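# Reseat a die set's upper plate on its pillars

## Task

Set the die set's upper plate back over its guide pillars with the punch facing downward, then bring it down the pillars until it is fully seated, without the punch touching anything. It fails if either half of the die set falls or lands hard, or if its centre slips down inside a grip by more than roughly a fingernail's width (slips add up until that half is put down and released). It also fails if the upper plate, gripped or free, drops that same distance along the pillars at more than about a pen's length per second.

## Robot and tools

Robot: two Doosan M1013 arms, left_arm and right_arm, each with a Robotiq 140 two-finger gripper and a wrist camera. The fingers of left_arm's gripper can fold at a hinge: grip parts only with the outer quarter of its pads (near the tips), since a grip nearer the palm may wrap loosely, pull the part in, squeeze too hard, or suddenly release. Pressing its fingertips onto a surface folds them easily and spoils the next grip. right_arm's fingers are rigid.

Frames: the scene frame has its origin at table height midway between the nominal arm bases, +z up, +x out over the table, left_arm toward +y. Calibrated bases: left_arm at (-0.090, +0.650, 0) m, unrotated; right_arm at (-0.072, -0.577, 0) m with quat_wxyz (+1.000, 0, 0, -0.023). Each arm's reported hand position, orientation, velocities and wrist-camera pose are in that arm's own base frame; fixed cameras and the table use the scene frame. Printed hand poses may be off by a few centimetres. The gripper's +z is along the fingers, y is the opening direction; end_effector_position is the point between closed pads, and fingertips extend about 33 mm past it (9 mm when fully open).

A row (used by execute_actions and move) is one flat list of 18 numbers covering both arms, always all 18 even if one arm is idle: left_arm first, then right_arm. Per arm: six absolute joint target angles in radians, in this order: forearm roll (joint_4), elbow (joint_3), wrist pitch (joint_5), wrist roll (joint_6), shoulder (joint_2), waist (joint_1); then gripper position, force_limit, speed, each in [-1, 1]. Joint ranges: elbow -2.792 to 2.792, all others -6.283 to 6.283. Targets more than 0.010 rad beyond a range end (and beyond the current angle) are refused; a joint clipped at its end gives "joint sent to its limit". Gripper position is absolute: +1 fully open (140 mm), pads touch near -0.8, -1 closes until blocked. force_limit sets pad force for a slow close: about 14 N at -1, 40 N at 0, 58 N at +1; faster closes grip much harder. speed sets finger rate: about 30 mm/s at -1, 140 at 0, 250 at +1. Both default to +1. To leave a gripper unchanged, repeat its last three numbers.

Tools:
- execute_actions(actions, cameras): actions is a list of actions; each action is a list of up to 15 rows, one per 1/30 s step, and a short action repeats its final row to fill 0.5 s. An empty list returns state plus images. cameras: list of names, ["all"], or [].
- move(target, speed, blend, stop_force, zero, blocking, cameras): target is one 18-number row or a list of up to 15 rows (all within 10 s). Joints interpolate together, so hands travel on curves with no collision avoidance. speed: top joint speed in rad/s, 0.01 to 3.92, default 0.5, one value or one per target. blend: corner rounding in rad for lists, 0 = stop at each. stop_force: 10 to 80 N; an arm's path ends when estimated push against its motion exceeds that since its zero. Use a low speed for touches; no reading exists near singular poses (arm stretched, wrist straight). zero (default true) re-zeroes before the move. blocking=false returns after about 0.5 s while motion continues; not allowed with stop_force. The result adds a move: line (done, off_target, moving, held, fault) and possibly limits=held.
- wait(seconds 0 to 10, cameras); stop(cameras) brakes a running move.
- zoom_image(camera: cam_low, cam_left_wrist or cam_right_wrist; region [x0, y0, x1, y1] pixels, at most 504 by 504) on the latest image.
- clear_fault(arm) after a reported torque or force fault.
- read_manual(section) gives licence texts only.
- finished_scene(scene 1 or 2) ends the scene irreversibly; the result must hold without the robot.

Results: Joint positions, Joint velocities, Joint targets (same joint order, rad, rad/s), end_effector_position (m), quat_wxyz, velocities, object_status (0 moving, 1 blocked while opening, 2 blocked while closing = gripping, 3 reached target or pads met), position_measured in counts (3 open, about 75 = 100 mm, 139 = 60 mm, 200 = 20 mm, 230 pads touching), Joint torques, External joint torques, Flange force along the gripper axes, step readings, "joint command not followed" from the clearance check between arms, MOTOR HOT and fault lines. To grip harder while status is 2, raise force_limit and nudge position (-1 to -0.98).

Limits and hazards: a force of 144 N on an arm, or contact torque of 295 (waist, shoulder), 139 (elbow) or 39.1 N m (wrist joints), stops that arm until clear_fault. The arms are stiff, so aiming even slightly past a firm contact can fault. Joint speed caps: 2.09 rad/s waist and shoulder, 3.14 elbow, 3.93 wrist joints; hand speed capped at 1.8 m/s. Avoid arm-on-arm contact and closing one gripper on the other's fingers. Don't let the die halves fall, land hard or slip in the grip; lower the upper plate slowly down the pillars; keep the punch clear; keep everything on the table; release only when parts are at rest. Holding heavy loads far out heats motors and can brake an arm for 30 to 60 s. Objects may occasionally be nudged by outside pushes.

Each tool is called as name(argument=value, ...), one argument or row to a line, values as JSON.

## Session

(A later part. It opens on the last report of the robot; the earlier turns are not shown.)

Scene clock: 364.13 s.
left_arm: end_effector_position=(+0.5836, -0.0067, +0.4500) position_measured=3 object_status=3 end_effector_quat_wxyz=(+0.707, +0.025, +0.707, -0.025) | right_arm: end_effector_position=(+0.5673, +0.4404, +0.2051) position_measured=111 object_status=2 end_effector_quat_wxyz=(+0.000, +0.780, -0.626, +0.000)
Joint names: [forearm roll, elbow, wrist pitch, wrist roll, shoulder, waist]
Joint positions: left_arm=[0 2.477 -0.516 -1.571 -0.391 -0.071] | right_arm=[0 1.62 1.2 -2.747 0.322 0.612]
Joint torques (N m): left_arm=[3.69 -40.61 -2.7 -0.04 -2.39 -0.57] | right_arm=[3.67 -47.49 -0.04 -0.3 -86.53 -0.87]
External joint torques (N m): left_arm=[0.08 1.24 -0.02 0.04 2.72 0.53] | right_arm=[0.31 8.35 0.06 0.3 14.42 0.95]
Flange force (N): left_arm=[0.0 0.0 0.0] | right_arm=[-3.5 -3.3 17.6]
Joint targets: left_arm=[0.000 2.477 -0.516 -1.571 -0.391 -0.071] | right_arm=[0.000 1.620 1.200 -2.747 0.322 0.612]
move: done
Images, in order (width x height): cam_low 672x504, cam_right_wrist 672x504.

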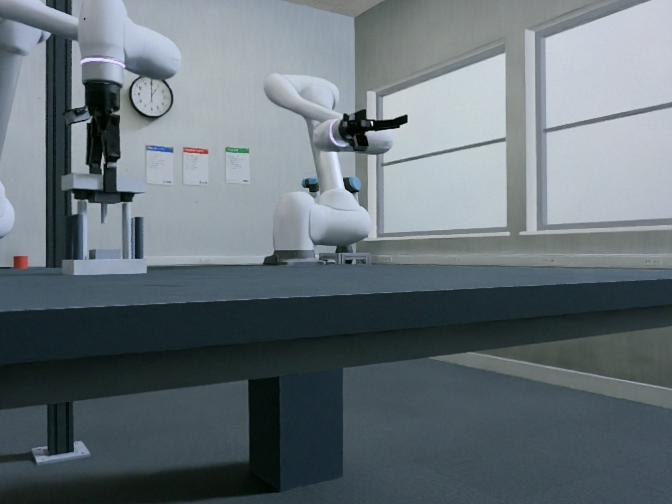

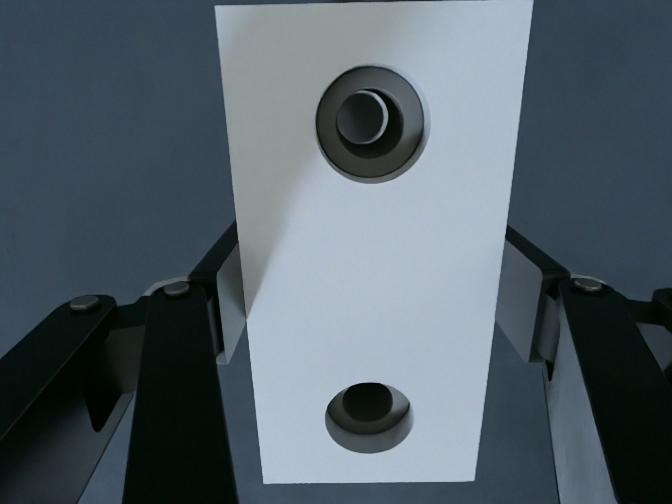

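move(
  target=[0,2.4774,-0.5158,-1.571,-0.3908,-0.0706,1,1,-1,0,1.6255,1.1904,-2.7465,0.3257,0.6122,-1,1,0.2],
  speed=0.04,
  cameras=["cam_right_wrist"],
)

zoom_image(
  camera="cam_right_wrist",
  region=[335, 85, 405, 155],
)

zoom_image(
  camera="cam_right_wrist",
  region=[318, 375, 418, 460],
)

Scene clock: 383.10 s.
left_arm: end_effector_position=(+0.5836, -0.0067, +0.4500) position_measured=3 object_status=3 end_effector_quat_wxyz=(+0.707, +0.025, +0.707, -0.025) | right_arm: end_effector_position=(+0.5674, +0.4405, +0.2000) position_measured=111 object_status=2 end_effector_quat_wxyz=(+0.000, +0.780, -0.626, +0.000)
Joint names: [forearm roll, elbow, wrist pitch, wrist roll, shoulder, waist]
Joint positions: left_arm=[0 2.477 -0.516 -1.571 -0.391 -0.071] | right_arm=[0 1.625 1.19 -2.747 0.326 0.612]
Joint torques (N m): left_arm=[3.69 -40.54 -2.72 -0.07 -2.44 -0.41] | right_arm=[5.09 -24.87 -0.27 0.11 -52.74 4.48]
External joint torques (N m): left_arm=[0.09 1.17 0.01 0.07 2.97 0.31] | right_arm=[-1.13 -14.09 0.28 -0.11 -19.28 -4.54]
Flange force (N): left_arm=[0.0 0.0 0.0] | right_arm=[5.8 -2.9 -27.5]
Joint targets: left_arm=[0.000 2.477 -0.516 -1.571 -0.391 -0.071] | right_arm=[0.000 1.625 1.190 -2.746 0.326 0.612]
move: done
Images, in order (width x height): cam_right_wrist 672x504.

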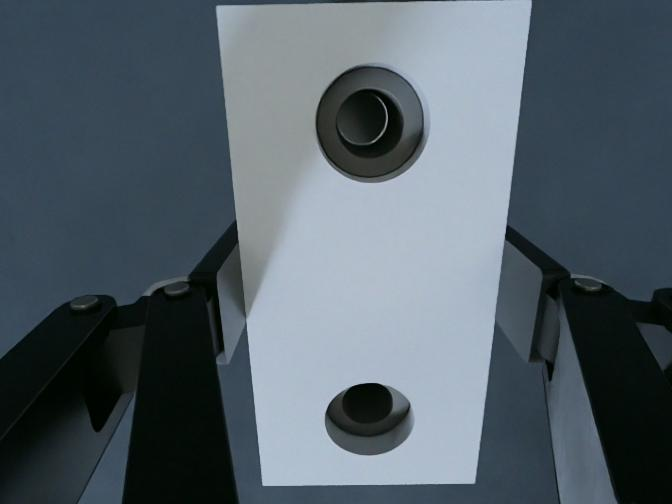

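Scaled by 7.200 from the camera's 672x504 image, which has a finer 960x720 frame.

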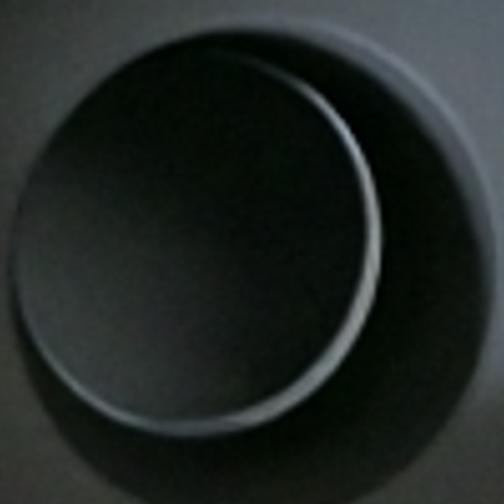

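Scaled by 5.040 from the camera's 672x504 image, which has a finer 960x720 frame.

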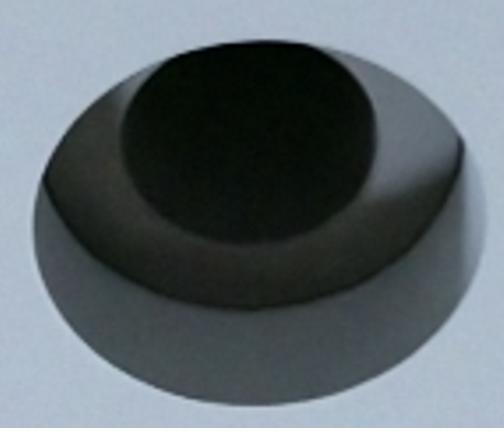

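move(
  target=[0,2.4774,-0.5158,-1.571,-0.3908,-0.0706,1,1,-1,0,1.6232,1.1931,-2.7472,0.3253,0.6115,-1,1,0.2],
  speed=0.03,
  cameras=["cam_right_wrist"],
)

zoom_image(
  camera="cam_right_wrist",
  region=[335, 85, 405, 155],
)

Scene clock: 405.30 s.
left_arm: end_effector_position=(+0.5836, -0.0067, +0.4500) position_measured=3 object_status=3 end_effector_quat_wxyz=(+0.707, +0.025, +0.707, -0.025) | right_arm: end_effector_position=(+0.5678, +0.4403, +0.2012) position_measured=111 object_status=2 end_effector_quat_wxyz=(+0.000, +0.780, -0.626, +0.000)
Joint names: [forearm roll, elbow, wrist pitch, wrist roll, shoulder, waist]
Joint positions: left_arm=[0 2.477 -0.516 -1.571 -0.391 -0.071] | right_arm=[0 1.623 1.193 -2.747 0.325 0.612]
Joint torques (N m): left_arm=[3.67 -40.68 -2.69 -0.1 -2.47 -0.35] | right_arm=[3.65 -47.4 -0.03 -0.27 -86.87 -1.11]
External joint torques (N m): left_arm=[0.08 1.38 -0.02 0.1 2.98 0.47] | right_arm=[0.3 8.58 0.04 0.27 15.23 1.06]
Flange force (N): left_arm=[0.0 0.0 0.0] | right_arm=[-3.9 -3.9 18.5]
Joint targets: left_arm=[0.000 2.477 -0.516 -1.571 -0.391 -0.071] | right_arm=[0.000 1.623 1.193 -2.747 0.325 0.612]
move: done
Images, in order (width x height): cam_right_wrist 672x504.

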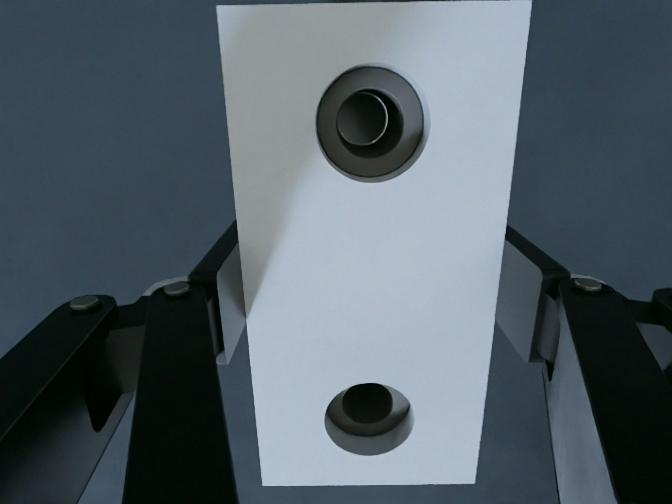

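Scaled by 7.200 from the camera's 672x504 image, which has a finer 960x720 frame.

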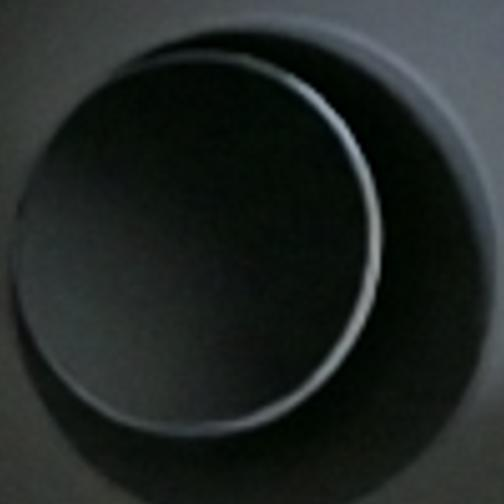

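move(
  target=[0,2.4774,-0.5158,-1.571,-0.3908,-0.0706,1,1,-1,0,1.6273,1.1861,-2.74735,0.32814,0.61135,-1,1,0.2],
  speed=0.01,
  stop_force=12,
  cameras=["cam_right_wrist"],
)

zoom_image(
  camera="cam_right_wrist",
  region=[335, 85, 405, 155],
)

Scene clock: 416.70 s.
left_arm: end_effector_position=(+0.5836, -0.0067, +0.4500) position_measured=3 object_status=3 end_effector_quat_wxyz=(+0.707, +0.025, +0.707, -0.025) | right_arm: end_effector_position=(+0.5681, +0.4404, +0.2003) position_measured=111 object_status=2 end_effector_quat_wxyz=(+0.000, +0.780, -0.626, +0.000)
Joint names: [forearm roll, elbow, wrist pitch, wrist roll, shoulder, waist]
Joint positions: left_arm=[0 2.477 -0.516 -1.571 -0.391 -0.071] | right_arm=[0 1.624 1.191 -2.747 0.326 0.611]
Joint torques (N m): left_arm=[3.66 -40.64 -2.71 -0.08 -2.31 -0.44] | right_arm=[3.11 -37.04 -0.46 -0.32 -70.5 -0.84]
External joint torques (N m): left_arm=[0.11 1.26 -0.02 0.08 2.42 0.46] | right_arm=[0.85 -1.99 0.47 0.32 -1.81 0.57]
Flange force (N): left_arm=[0.0 0.0 0.0] | right_arm=[-1.9 -1.0 -4.1]
Joint targets: left_arm=[0.000 2.477 -0.516 -1.571 -0.391 -0.071] | right_arm=[0.000 1.624 1.191 -2.747 0.326 0.611]
move: contact (right_arm)
Images, in order (width x height): cam_right_wrist 672x504.

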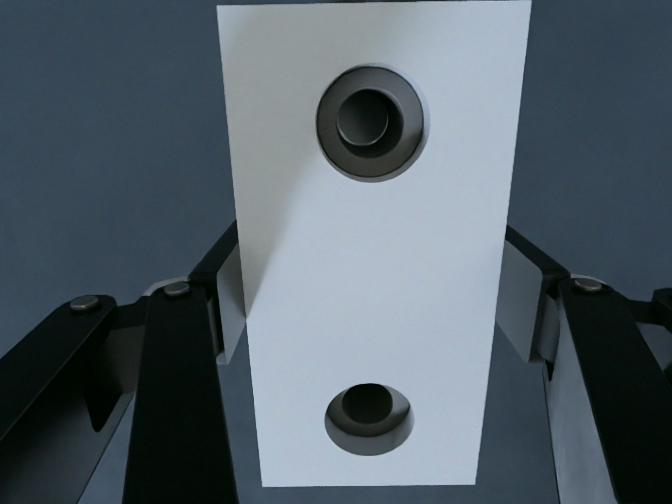

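Scaled by 7.200 from the camera's 672x504 image, which has a finer 960x720 frame.

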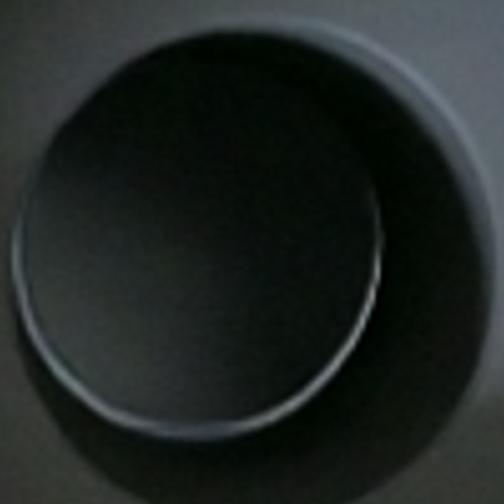

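move(
  target=[0,2.4774,-0.5158,-1.571,-0.3908,-0.0706,1,1,-1,0,1.62197,1.19345,-2.7379,0.32619,0.6108,-1,1,0.2],
  speed=0.03,
)

move(
  target=[0,2.4774,-0.5158,-1.571,-0.3908,-0.0706,1,1,-1,0,1.62657,1.18635,-2.7379,0.32869,0.6108,-1,1,0.2],
  speed=0.01,
  stop_force=12,
  cameras=["cam_right_wrist","cam_low"],
)

zoom_image(
  camera="cam_right_wrist",
  region=[335, 85, 405, 155],
)

zoom_image(
  camera="cam_low",
  region=[60, 170, 150, 230],
)

Scene clock: 459.80 s.
left_arm: end_effector_position=(+0.5836, -0.0067, +0.4500) position_measured=3 object_status=3 end_effector_quat_wxyz=(+0.707, +0.025, +0.707, -0.025) | right_arm: end_effector_position=(+0.5687, +0.4402, +0.2013) position_measured=111 object_status=2 end_effector_quat_wxyz=(+0.000, +0.776, -0.630, +0.000)
Joint names: [forearm roll, elbow, wrist pitch, wrist roll, shoulder, waist]
Joint positions: left_arm=[0 2.477 -0.516 -1.571 -0.391 -0.071] | right_arm=[0 1.622 1.193 -2.738 0.326 0.611]
Joint torques (N m): left_arm=[3.68 -40.68 -2.7 -0.06 -2.44 -0.48] | right_arm=[3.56 -47.32 -0.03 -0.33 -86.56 -0.84]
External joint torques (N m): left_arm=[0.1 1.28 -0.02 0.06 2.65 0.43] | right_arm=[0.43 8.19 0.05 0.33 13.81 1.29]
Flange force (N): left_arm=[0.0 0.0 0.0] | right_arm=[-3.7 -2.5 17.1]
Joint targets: left_arm=[0.000 2.477 -0.516 -1.571 -0.391 -0.071] | right_arm=[0.000 1.622 1.193 -2.738 0.326 0.611]
move: done

Scene clock: 461.10 s.
left_arm: end_effector_position=(+0.5836, -0.0067, +0.4500) position_measured=3 object_status=3 end_effector_quat_wxyz=(+0.707, +0.025, +0.707, -0.025) | right_arm: end_effector_position=(+0.5687, +0.4402, +0.1971) position_measured=111 object_status=2 end_effector_quat_wxyz=(+0.000, +0.776, -0.630, +0.000)
Joint names: [forearm roll, elbow, wrist pitch, wrist roll, shoulder, waist]
Joint positions: left_arm=[0 2.477 -0.516 -1.571 -0.391 -0.071] | right_arm=[0 1.627 1.186 -2.738 0.329 0.611]
Joint torques (N m): left_arm=[3.65 -40.57 -2.7 -0.06 -2.4 -0.33] | right_arm=[2.63 -44.41 1.31 -0.6 -86.04 -2.07]
External joint torques (N m): left_arm=[0.11 1.21 -0.02 0.06 2.66 0.4] | right_arm=[1.32 5.63 -1.3 0.6 13.93 2.12]
Flange force (N): left_arm=[0.0 0.0 0.0] | right_arm=[-7.2 -6.1 16.8]
Joint targets: left_arm=[0.000 2.477 -0.516 -1.571 -0.391 -0.071] | right_arm=[0.000 1.627 1.186 -2.738 0.329 0.611]
move: done
Images, in order (width x height): cam_low 672x504, cam_right_wrist 672x504.

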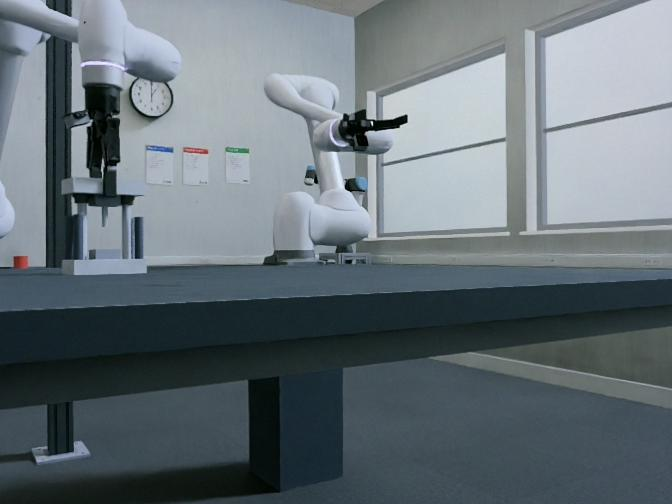

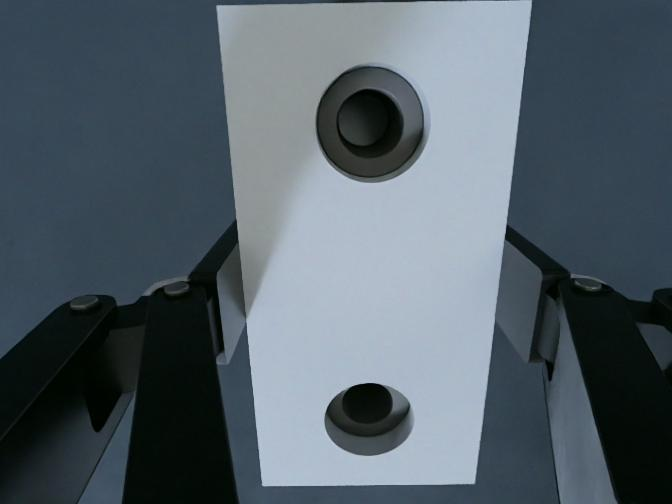

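Scaled by 7.200 from the camera's 672x504 image, which has a finer 960x720 frame.

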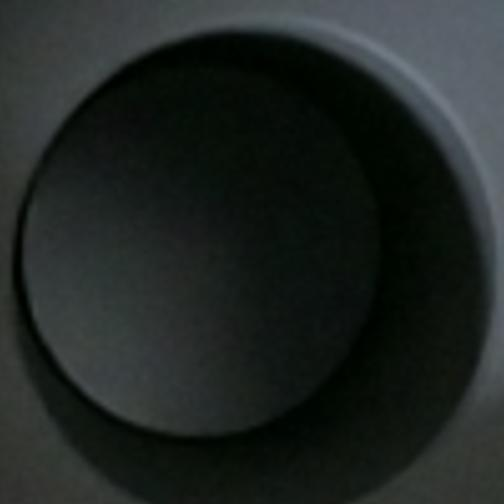

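Scaled by 5.600 from the camera's 672x504 image, which has a finer 960x720 frame.

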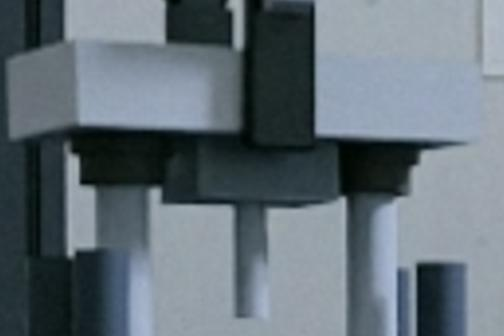

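move(
  target=[0,2.4774,-0.5158,-1.571,-0.3908,-0.0706,1,1,-1,0,1.65467,1.14039,-2.7367,0.34655,0.6109,-1,1,0.2],
  speed=0.015,
  stop_force=25,
)

Scene clock: 478.20 s.
left_arm: end_effector_position=(+0.5836, -0.0067, +0.4500) position_measured=3 object_status=3 end_effector_quat_wxyz=(+0.707, +0.025, +0.707, -0.025) | right_arm: end_effector_position=(+0.5688, +0.4404, +0.1924) position_measured=111 object_status=2 end_effector_quat_wxyz=(+0.000, +0.776, -0.630, +0.000)
Joint names: [forearm roll, elbow, wrist pitch, wrist roll, shoulder, waist]
Joint positions: left_arm=[0 2.477 -0.516 -1.571 -0.391 -0.071] | right_arm=[0 1.631 1.178 -2.738 0.332 0.611]
Joint torques (N m): left_arm=[3.66 -40.58 -2.68 -0.09 -2.6 -0.37] | right_arm=[1.88 -34.12 -1.44 -0.73 -66.64 -5.5]
External joint torques (N m): left_arm=[0.11 1.15 -0.05 0.1 2.53 0.47] | right_arm=[2.05 -4.54 1.46 0.73 -5.63 5.49]
Flange force (N): left_arm=[0.0 0.0 0.0] | right_arm=[-8.8 1.7 -10.8]
Joint targets: left_arm=[0.000 2.477 -0.516 -1.571 -0.391 -0.071] | right_arm=[0.000 1.631 1.178 -2.738 0.332 0.611]
move: contact (right_arm); right_arm: the wrist pitch is farthest, 0.038 rad from its target

move(
  target=[0,2.4774,-0.5158,-1.571,-0.3908,-0.0706,1,1,-1,0,1.65487,1.14035,-2.7348,0.34641,0.6113,-1,1,0.2],
  speed=0.013,
  stop_force=40,
)

Scene clock: 488.90 s.
left_arm: end_effector_position=(+0.5836, -0.0067, +0.4500) position_measured=3 object_status=3 end_effector_quat_wxyz=(+0.707, +0.025, +0.707, -0.025) | right_arm: end_effector_position=(+0.5686, +0.4406, +0.1698) position_measured=111 object_status=2 end_effector_quat_wxyz=(+0.000, +0.776, -0.631, +0.000)
Joint names: [forearm roll, elbow, wrist pitch, wrist roll, shoulder, waist]
Joint positions: left_arm=[0 2.477 -0.516 -1.571 -0.391 -0.071] | right_arm=[0 1.655 1.14 -2.735 0.346 0.611]
Joint torques (N m): left_arm=[3.67 -40.67 -2.7 -0.07 -2.54 -0.51] | right_arm=[2.34 -34.35 1.47 -0.11 -75.84 -5.49]
External joint torques (N m): left_arm=[0.09 1.33 -0.01 0.07 3.07 0.45] | right_arm=[1.55 -3.82 -1.46 0.11 2.39 5.67]
Flange force (N): left_arm=[0.0 0.0 0.0] | right_arm=[-12.0 -6.3 0.2]
Joint targets: left_arm=[0.000 2.477 -0.516 -1.571 -0.391 -0.071] | right_arm=[0.000 1.655 1.140 -2.735 0.346 0.611]
move: done

move(
  target=[0,2.4774,-0.5158,-1.571,-0.3908,-0.0706,1,1,-1,0,1.67426,1.10663,-2.7352,0.3607,0.6116,-1,1,0.2],
  speed=0.013,
  stop_force=25,
  cameras=["cam_low"],
)

zoom_image(
  camera="cam_low",
  region=[55, 195, 155, 280],
)

Scene clock: 502.83 s.
left_arm: end_effector_position=(+0.5836, -0.0067, +0.4500) position_measured=3 object_status=3 end_effector_quat_wxyz=(+0.707, +0.025, +0.707, -0.025) | right_arm: end_effector_position=(+0.5686, +0.4409, +0.1498) position_measured=111 object_status=2 end_effector_quat_wxyz=(+0.000, +0.776, -0.631, +0.000)
Joint names: [forearm roll, elbow, wrist pitch, wrist roll, shoulder, waist]
Joint positions: left_arm=[0 2.477 -0.516 -1.571 -0.391 -0.071] | right_arm=[0 1.674 1.107 -2.735 0.361 0.612]
Joint torques (N m): left_arm=[3.67 -40.55 -2.69 -0.03 -2.55 -0.45] | right_arm=[4.05 -39 0.69 -0.4 -83.2 -0.66]
External joint torques (N m): left_arm=[0.11 1.15 -0.03 0.03 2.73 0.39] | right_arm=[-0.21 1.32 -0.67 0.4 8.5 0.97]
Flange force (N): left_arm=[0.0 0.0 0.0] | right_arm=[-5.8 -7.5 8.6]
Joint targets: left_arm=[0.000 2.477 -0.516 -1.571 -0.391 -0.071] | right_arm=[0.000 1.674 1.107 -2.735 0.361 0.612]
move: done
Images, in order (width x height): cam_low 672x504.

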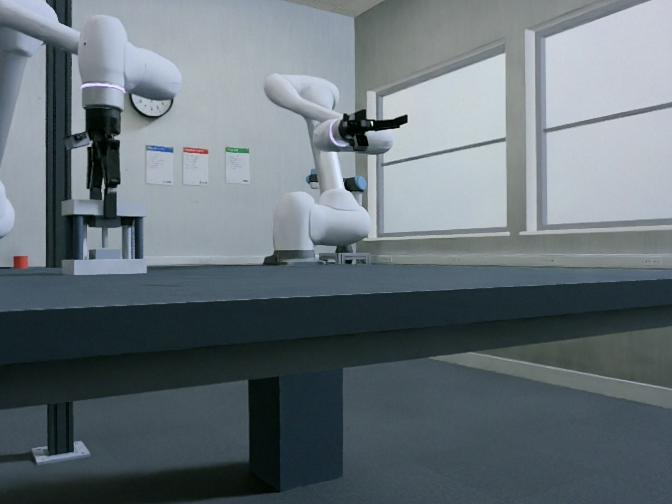

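Scaled by 5.040 from the camera's 672x504 image, which has a finer 960x720 frame.

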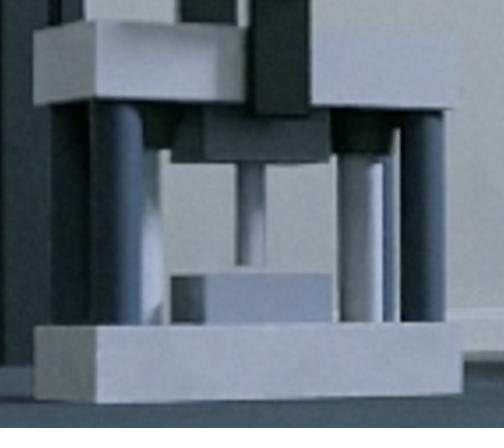

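move(
  target=[0,2.4774,-0.5158,-1.571,-0.3908,-0.0706,1,1,-1,0,1.6788,1.0986,-2.7352,0.3643,0.6116,-1,1,0.2],
  speed=0.008,
  stop_force=16,
  cameras=["cam_low","cam_right_wrist"],
)

zoom_image(
  camera="cam_low",
  region=[60, 195, 110, 235],
)

zoom_image(
  camera="cam_low",
  region=[105, 195, 155, 235],
)

speed must be a number from 0.01 to 3.92 (rad/s); nothing of the call was run

Scaled by 10.080 from the camera's 672x504 image, which has a finer 960x720 frame.

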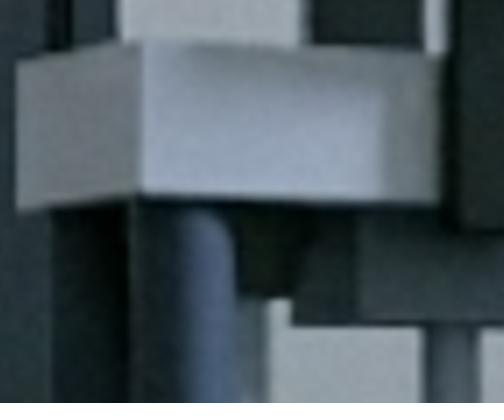

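Scaled by 10.080 from the camera's 672x504 image, which has a finer 960x720 frame.

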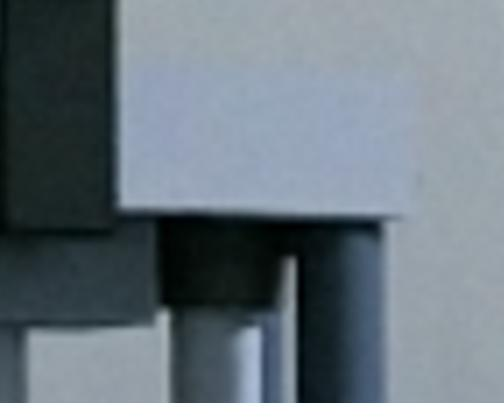

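move(
  target=[0,2.4774,-0.5158,-1.571,-0.3908,-0.0706,1,1,-1,0,1.6788,1.0986,-2.7352,0.3643,0.6116,-1,1,0.2],
  speed=0.01,
  stop_force=16,
  cameras=["cam_low","cam_right_wrist"],
)

zoom_image(
  camera="cam_low",
  region=[60, 195, 110, 235],
)

zoom_image(
  camera="cam_low",
  region=[105, 195, 155, 235],
)

Scene clock: 534.73 s.
left_arm: end_effector_position=(+0.5836, -0.0067, +0.4500) position_measured=3 object_status=3 end_effector_quat_wxyz=(+0.707, +0.025, +0.707, -0.025) | right_arm: end_effector_position=(+0.5686, +0.4409, +0.1489) position_measured=111 object_status=2 end_effector_quat_wxyz=(+0.000, +0.776, -0.631, +0.000)
Joint names: [forearm roll, elbow, wrist pitch, wrist roll, shoulder, waist]
Joint positions: left_arm=[0 2.477 -0.516 -1.571 -0.391 -0.071] | right_arm=[0 1.675 1.105 -2.735 0.361 0.612]
Joint torques (N m): left_arm=[3.67 -40.57 -2.69 -0.06 -2.72 -0.32] | right_arm=[4.03 -30.12 -1.83 -0.36 -65.32 0.15]
External joint torques (N m): left_arm=[0.11 1.19 -0.03 0.06 3.08 0.24] | right_arm=[-0.2 -7.58 1.85 0.36 -9.6 -0.11]
Flange force (N): left_arm=[0.0 0.0 0.0] | right_arm=[-1.7 -2.6 -17.3]
Joint targets: left_arm=[0.000 2.477 -0.516 -1.571 -0.391 -0.071] | right_arm=[0.000 1.675 1.105 -2.735 0.361 0.612]
move: contact (right_arm)
Images, in order (width x height): cam_low 672x504, cam_right_wrist 672x504.

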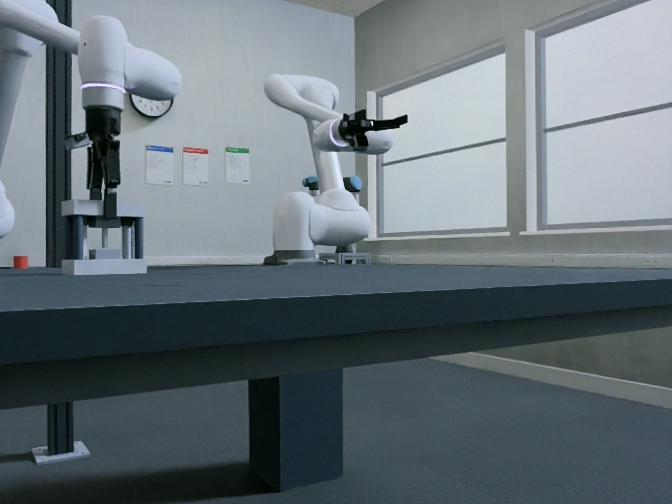

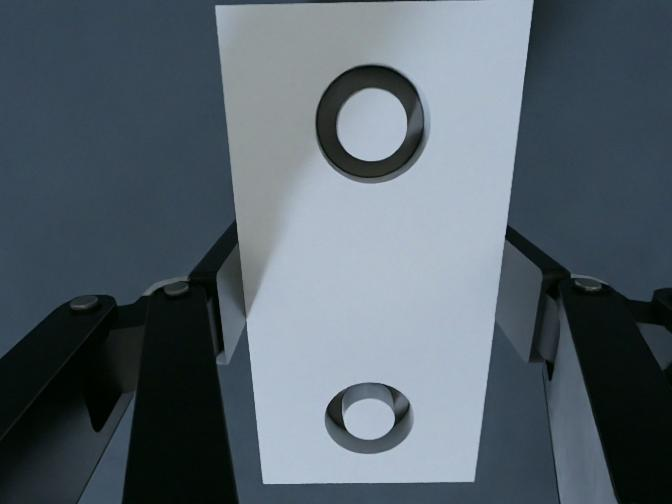

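Scaled by 10.080 from the camera's 672x504 image, which has a finer 960x720 frame.

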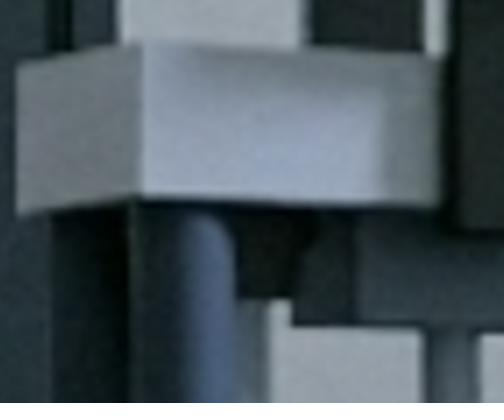

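Scaled by 10.080 from the camera's 672x504 image, which has a finer 960x720 frame.

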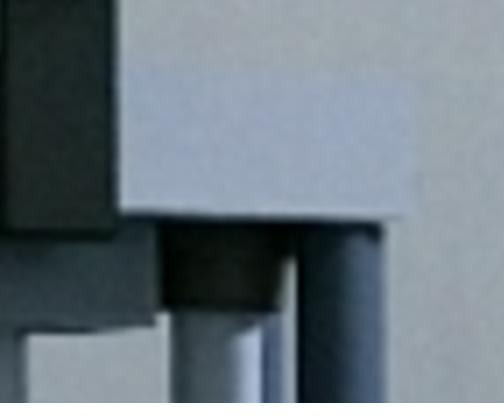

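move(
  target=[0,2.4774,-0.5158,-1.571,-0.3908,-0.0706,1,1,-1,0,1.6788,1.0986,-2.7352,0.3643,0.6116,-1,1,0.2],
  speed=0.01,
  stop_force=25,
)

Scene clock: 545.00 s.
left_arm: end_effector_position=(+0.5836, -0.0067, +0.4500) position_measured=3 object_status=3 end_effector_quat_wxyz=(+0.707, +0.025, +0.707, -0.025) | right_arm: end_effector_position=(+0.5687, +0.4410, +0.1484) position_measured=111 object_status=2 end_effector_quat_wxyz=(+0.000, +0.776, -0.631, +0.000)
Joint names: [forearm roll, elbow, wrist pitch, wrist roll, shoulder, waist]
Joint positions: left_arm=[0 2.477 -0.516 -1.571 -0.391 -0.071] | right_arm=[0 1.676 1.104 -2.735 0.362 0.612]
Joint torques (N m): left_arm=[3.62 -40.59 -2.71 -0.06 -2.43 -0.42] | right_arm=[3.93 -18.68 -5.93 -0.25 -39.45 -0.06]
External joint torques (N m): left_arm=[0.14 1.23 -0.01 0.06 2.73 0.41] | right_arm=[-0.12 -18.75 5.94 0.25 -34.61 0.07]
Flange force (N): left_arm=[0.0 0.0 0.0] | right_arm=[2.8 6.7 -53.1]
Joint targets: left_arm=[0.000 2.477 -0.516 -1.571 -0.391 -0.071] | right_arm=[0.000 1.676 1.104 -2.735 0.362 0.612]
move: contact (right_arm)

move(
  target=[
    [0,2.4774,-0.5158,-1.571,-0.3908,-0.0706,1,1,-1,0,1.6746,1.1058,-2.7352,0.36115,0.6116,-1,1,0.2],
    [0,2.4774,-0.5158,-1.571,-0.3908,-0.0706,1,1,-1,0,1.6746,1.1058,-2.7352,0.36115,0.6116,0.5,1,-1],
    [0,2.4774,-0.5158,-1.571,-0.3908,-0.0706,1,1,-1,0,1.6263,1.1864,-2.7352,0.3290,0.6116,0.5,1,-1],
  ],
  speed=[0.03,0.05,0.1],
  cameras=["cam_low","cam_right_wrist"],
)

zoom_image(
  camera="cam_low",
  region=[55, 195, 155, 280],
)

zoom_image(
  camera="cam_low",
  region=[60, 195, 110, 235],
)

Scene clock: 559.47 s.
left_arm: end_effector_position=(+0.5836, -0.0067, +0.4500) position_measured=3 object_status=3 end_effector_quat_wxyz=(+0.707, +0.025, +0.707, -0.025) | right_arm: end_effector_position=(+0.5684, +0.4408, +0.1971) position_measured=66 object_status=3 end_effector_quat_wxyz=(+0.000, +0.776, -0.631, +0.000)
Joint names: [forearm roll, elbow, wrist pitch, wrist roll, shoulder, waist]
Joint positions: left_arm=[0 2.477 -0.516 -1.571 -0.391 -0.071] | right_arm=[0 1.626 1.186 -2.735 0.329 0.612]
Joint torques (N m): left_arm=[3.66 -40.49 -2.7 -0.07 -2.56 -0.63] | right_arm=[3.41 -38.21 0.03 -0.29 -73.84 -0.83]
External joint torques (N m): left_arm=[0.11 1.09 -0.03 0.07 2.73 0.58] | right_arm=[0.56 -0.85 -0.01 0.29 0.75 0.77]
Flange force (N): left_arm=[0.0 0.0 0.0] | right_arm=[-2.6 -2.0 -0.4]
Joint targets: left_arm=[0.000 2.477 -0.516 -1.571 -0.391 -0.071] | right_arm=[0.000 1.626 1.186 -2.735 0.329 0.612]
move: done
Images, in order (width x height): cam_low 672x504, cam_right_wrist 672x504.

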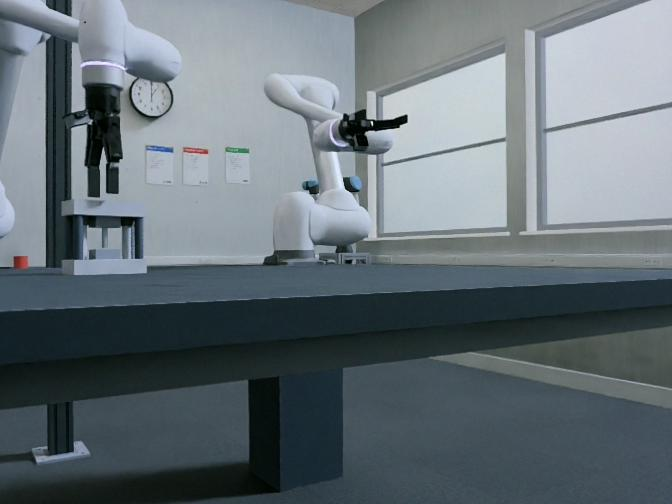

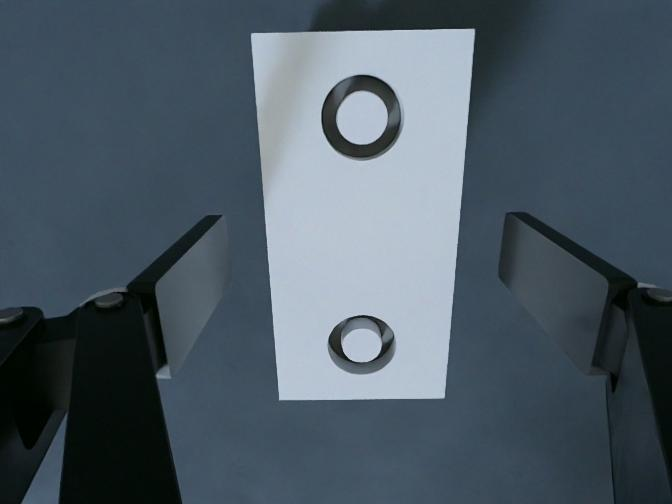

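Scaled by 5.040 from the camera's 672x504 image, which has a finer 960x720 frame.

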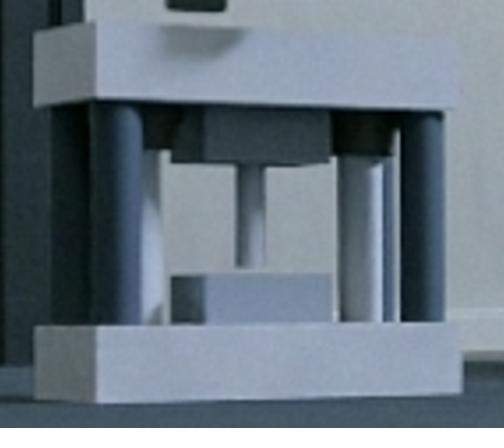

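Scaled by 10.080 from the camera's 672x504 image, which has a finer 960x720 frame.

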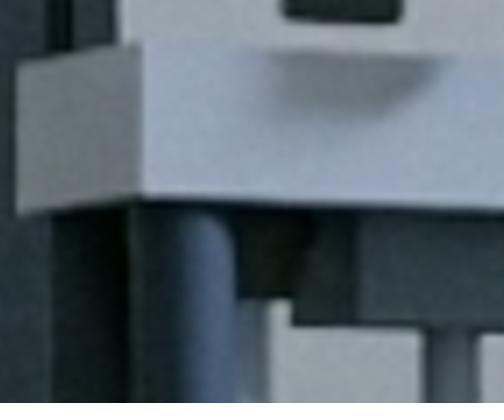

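Seated and level.

finished_scene(
  scene=2,
)

The scene is finished: the task was done.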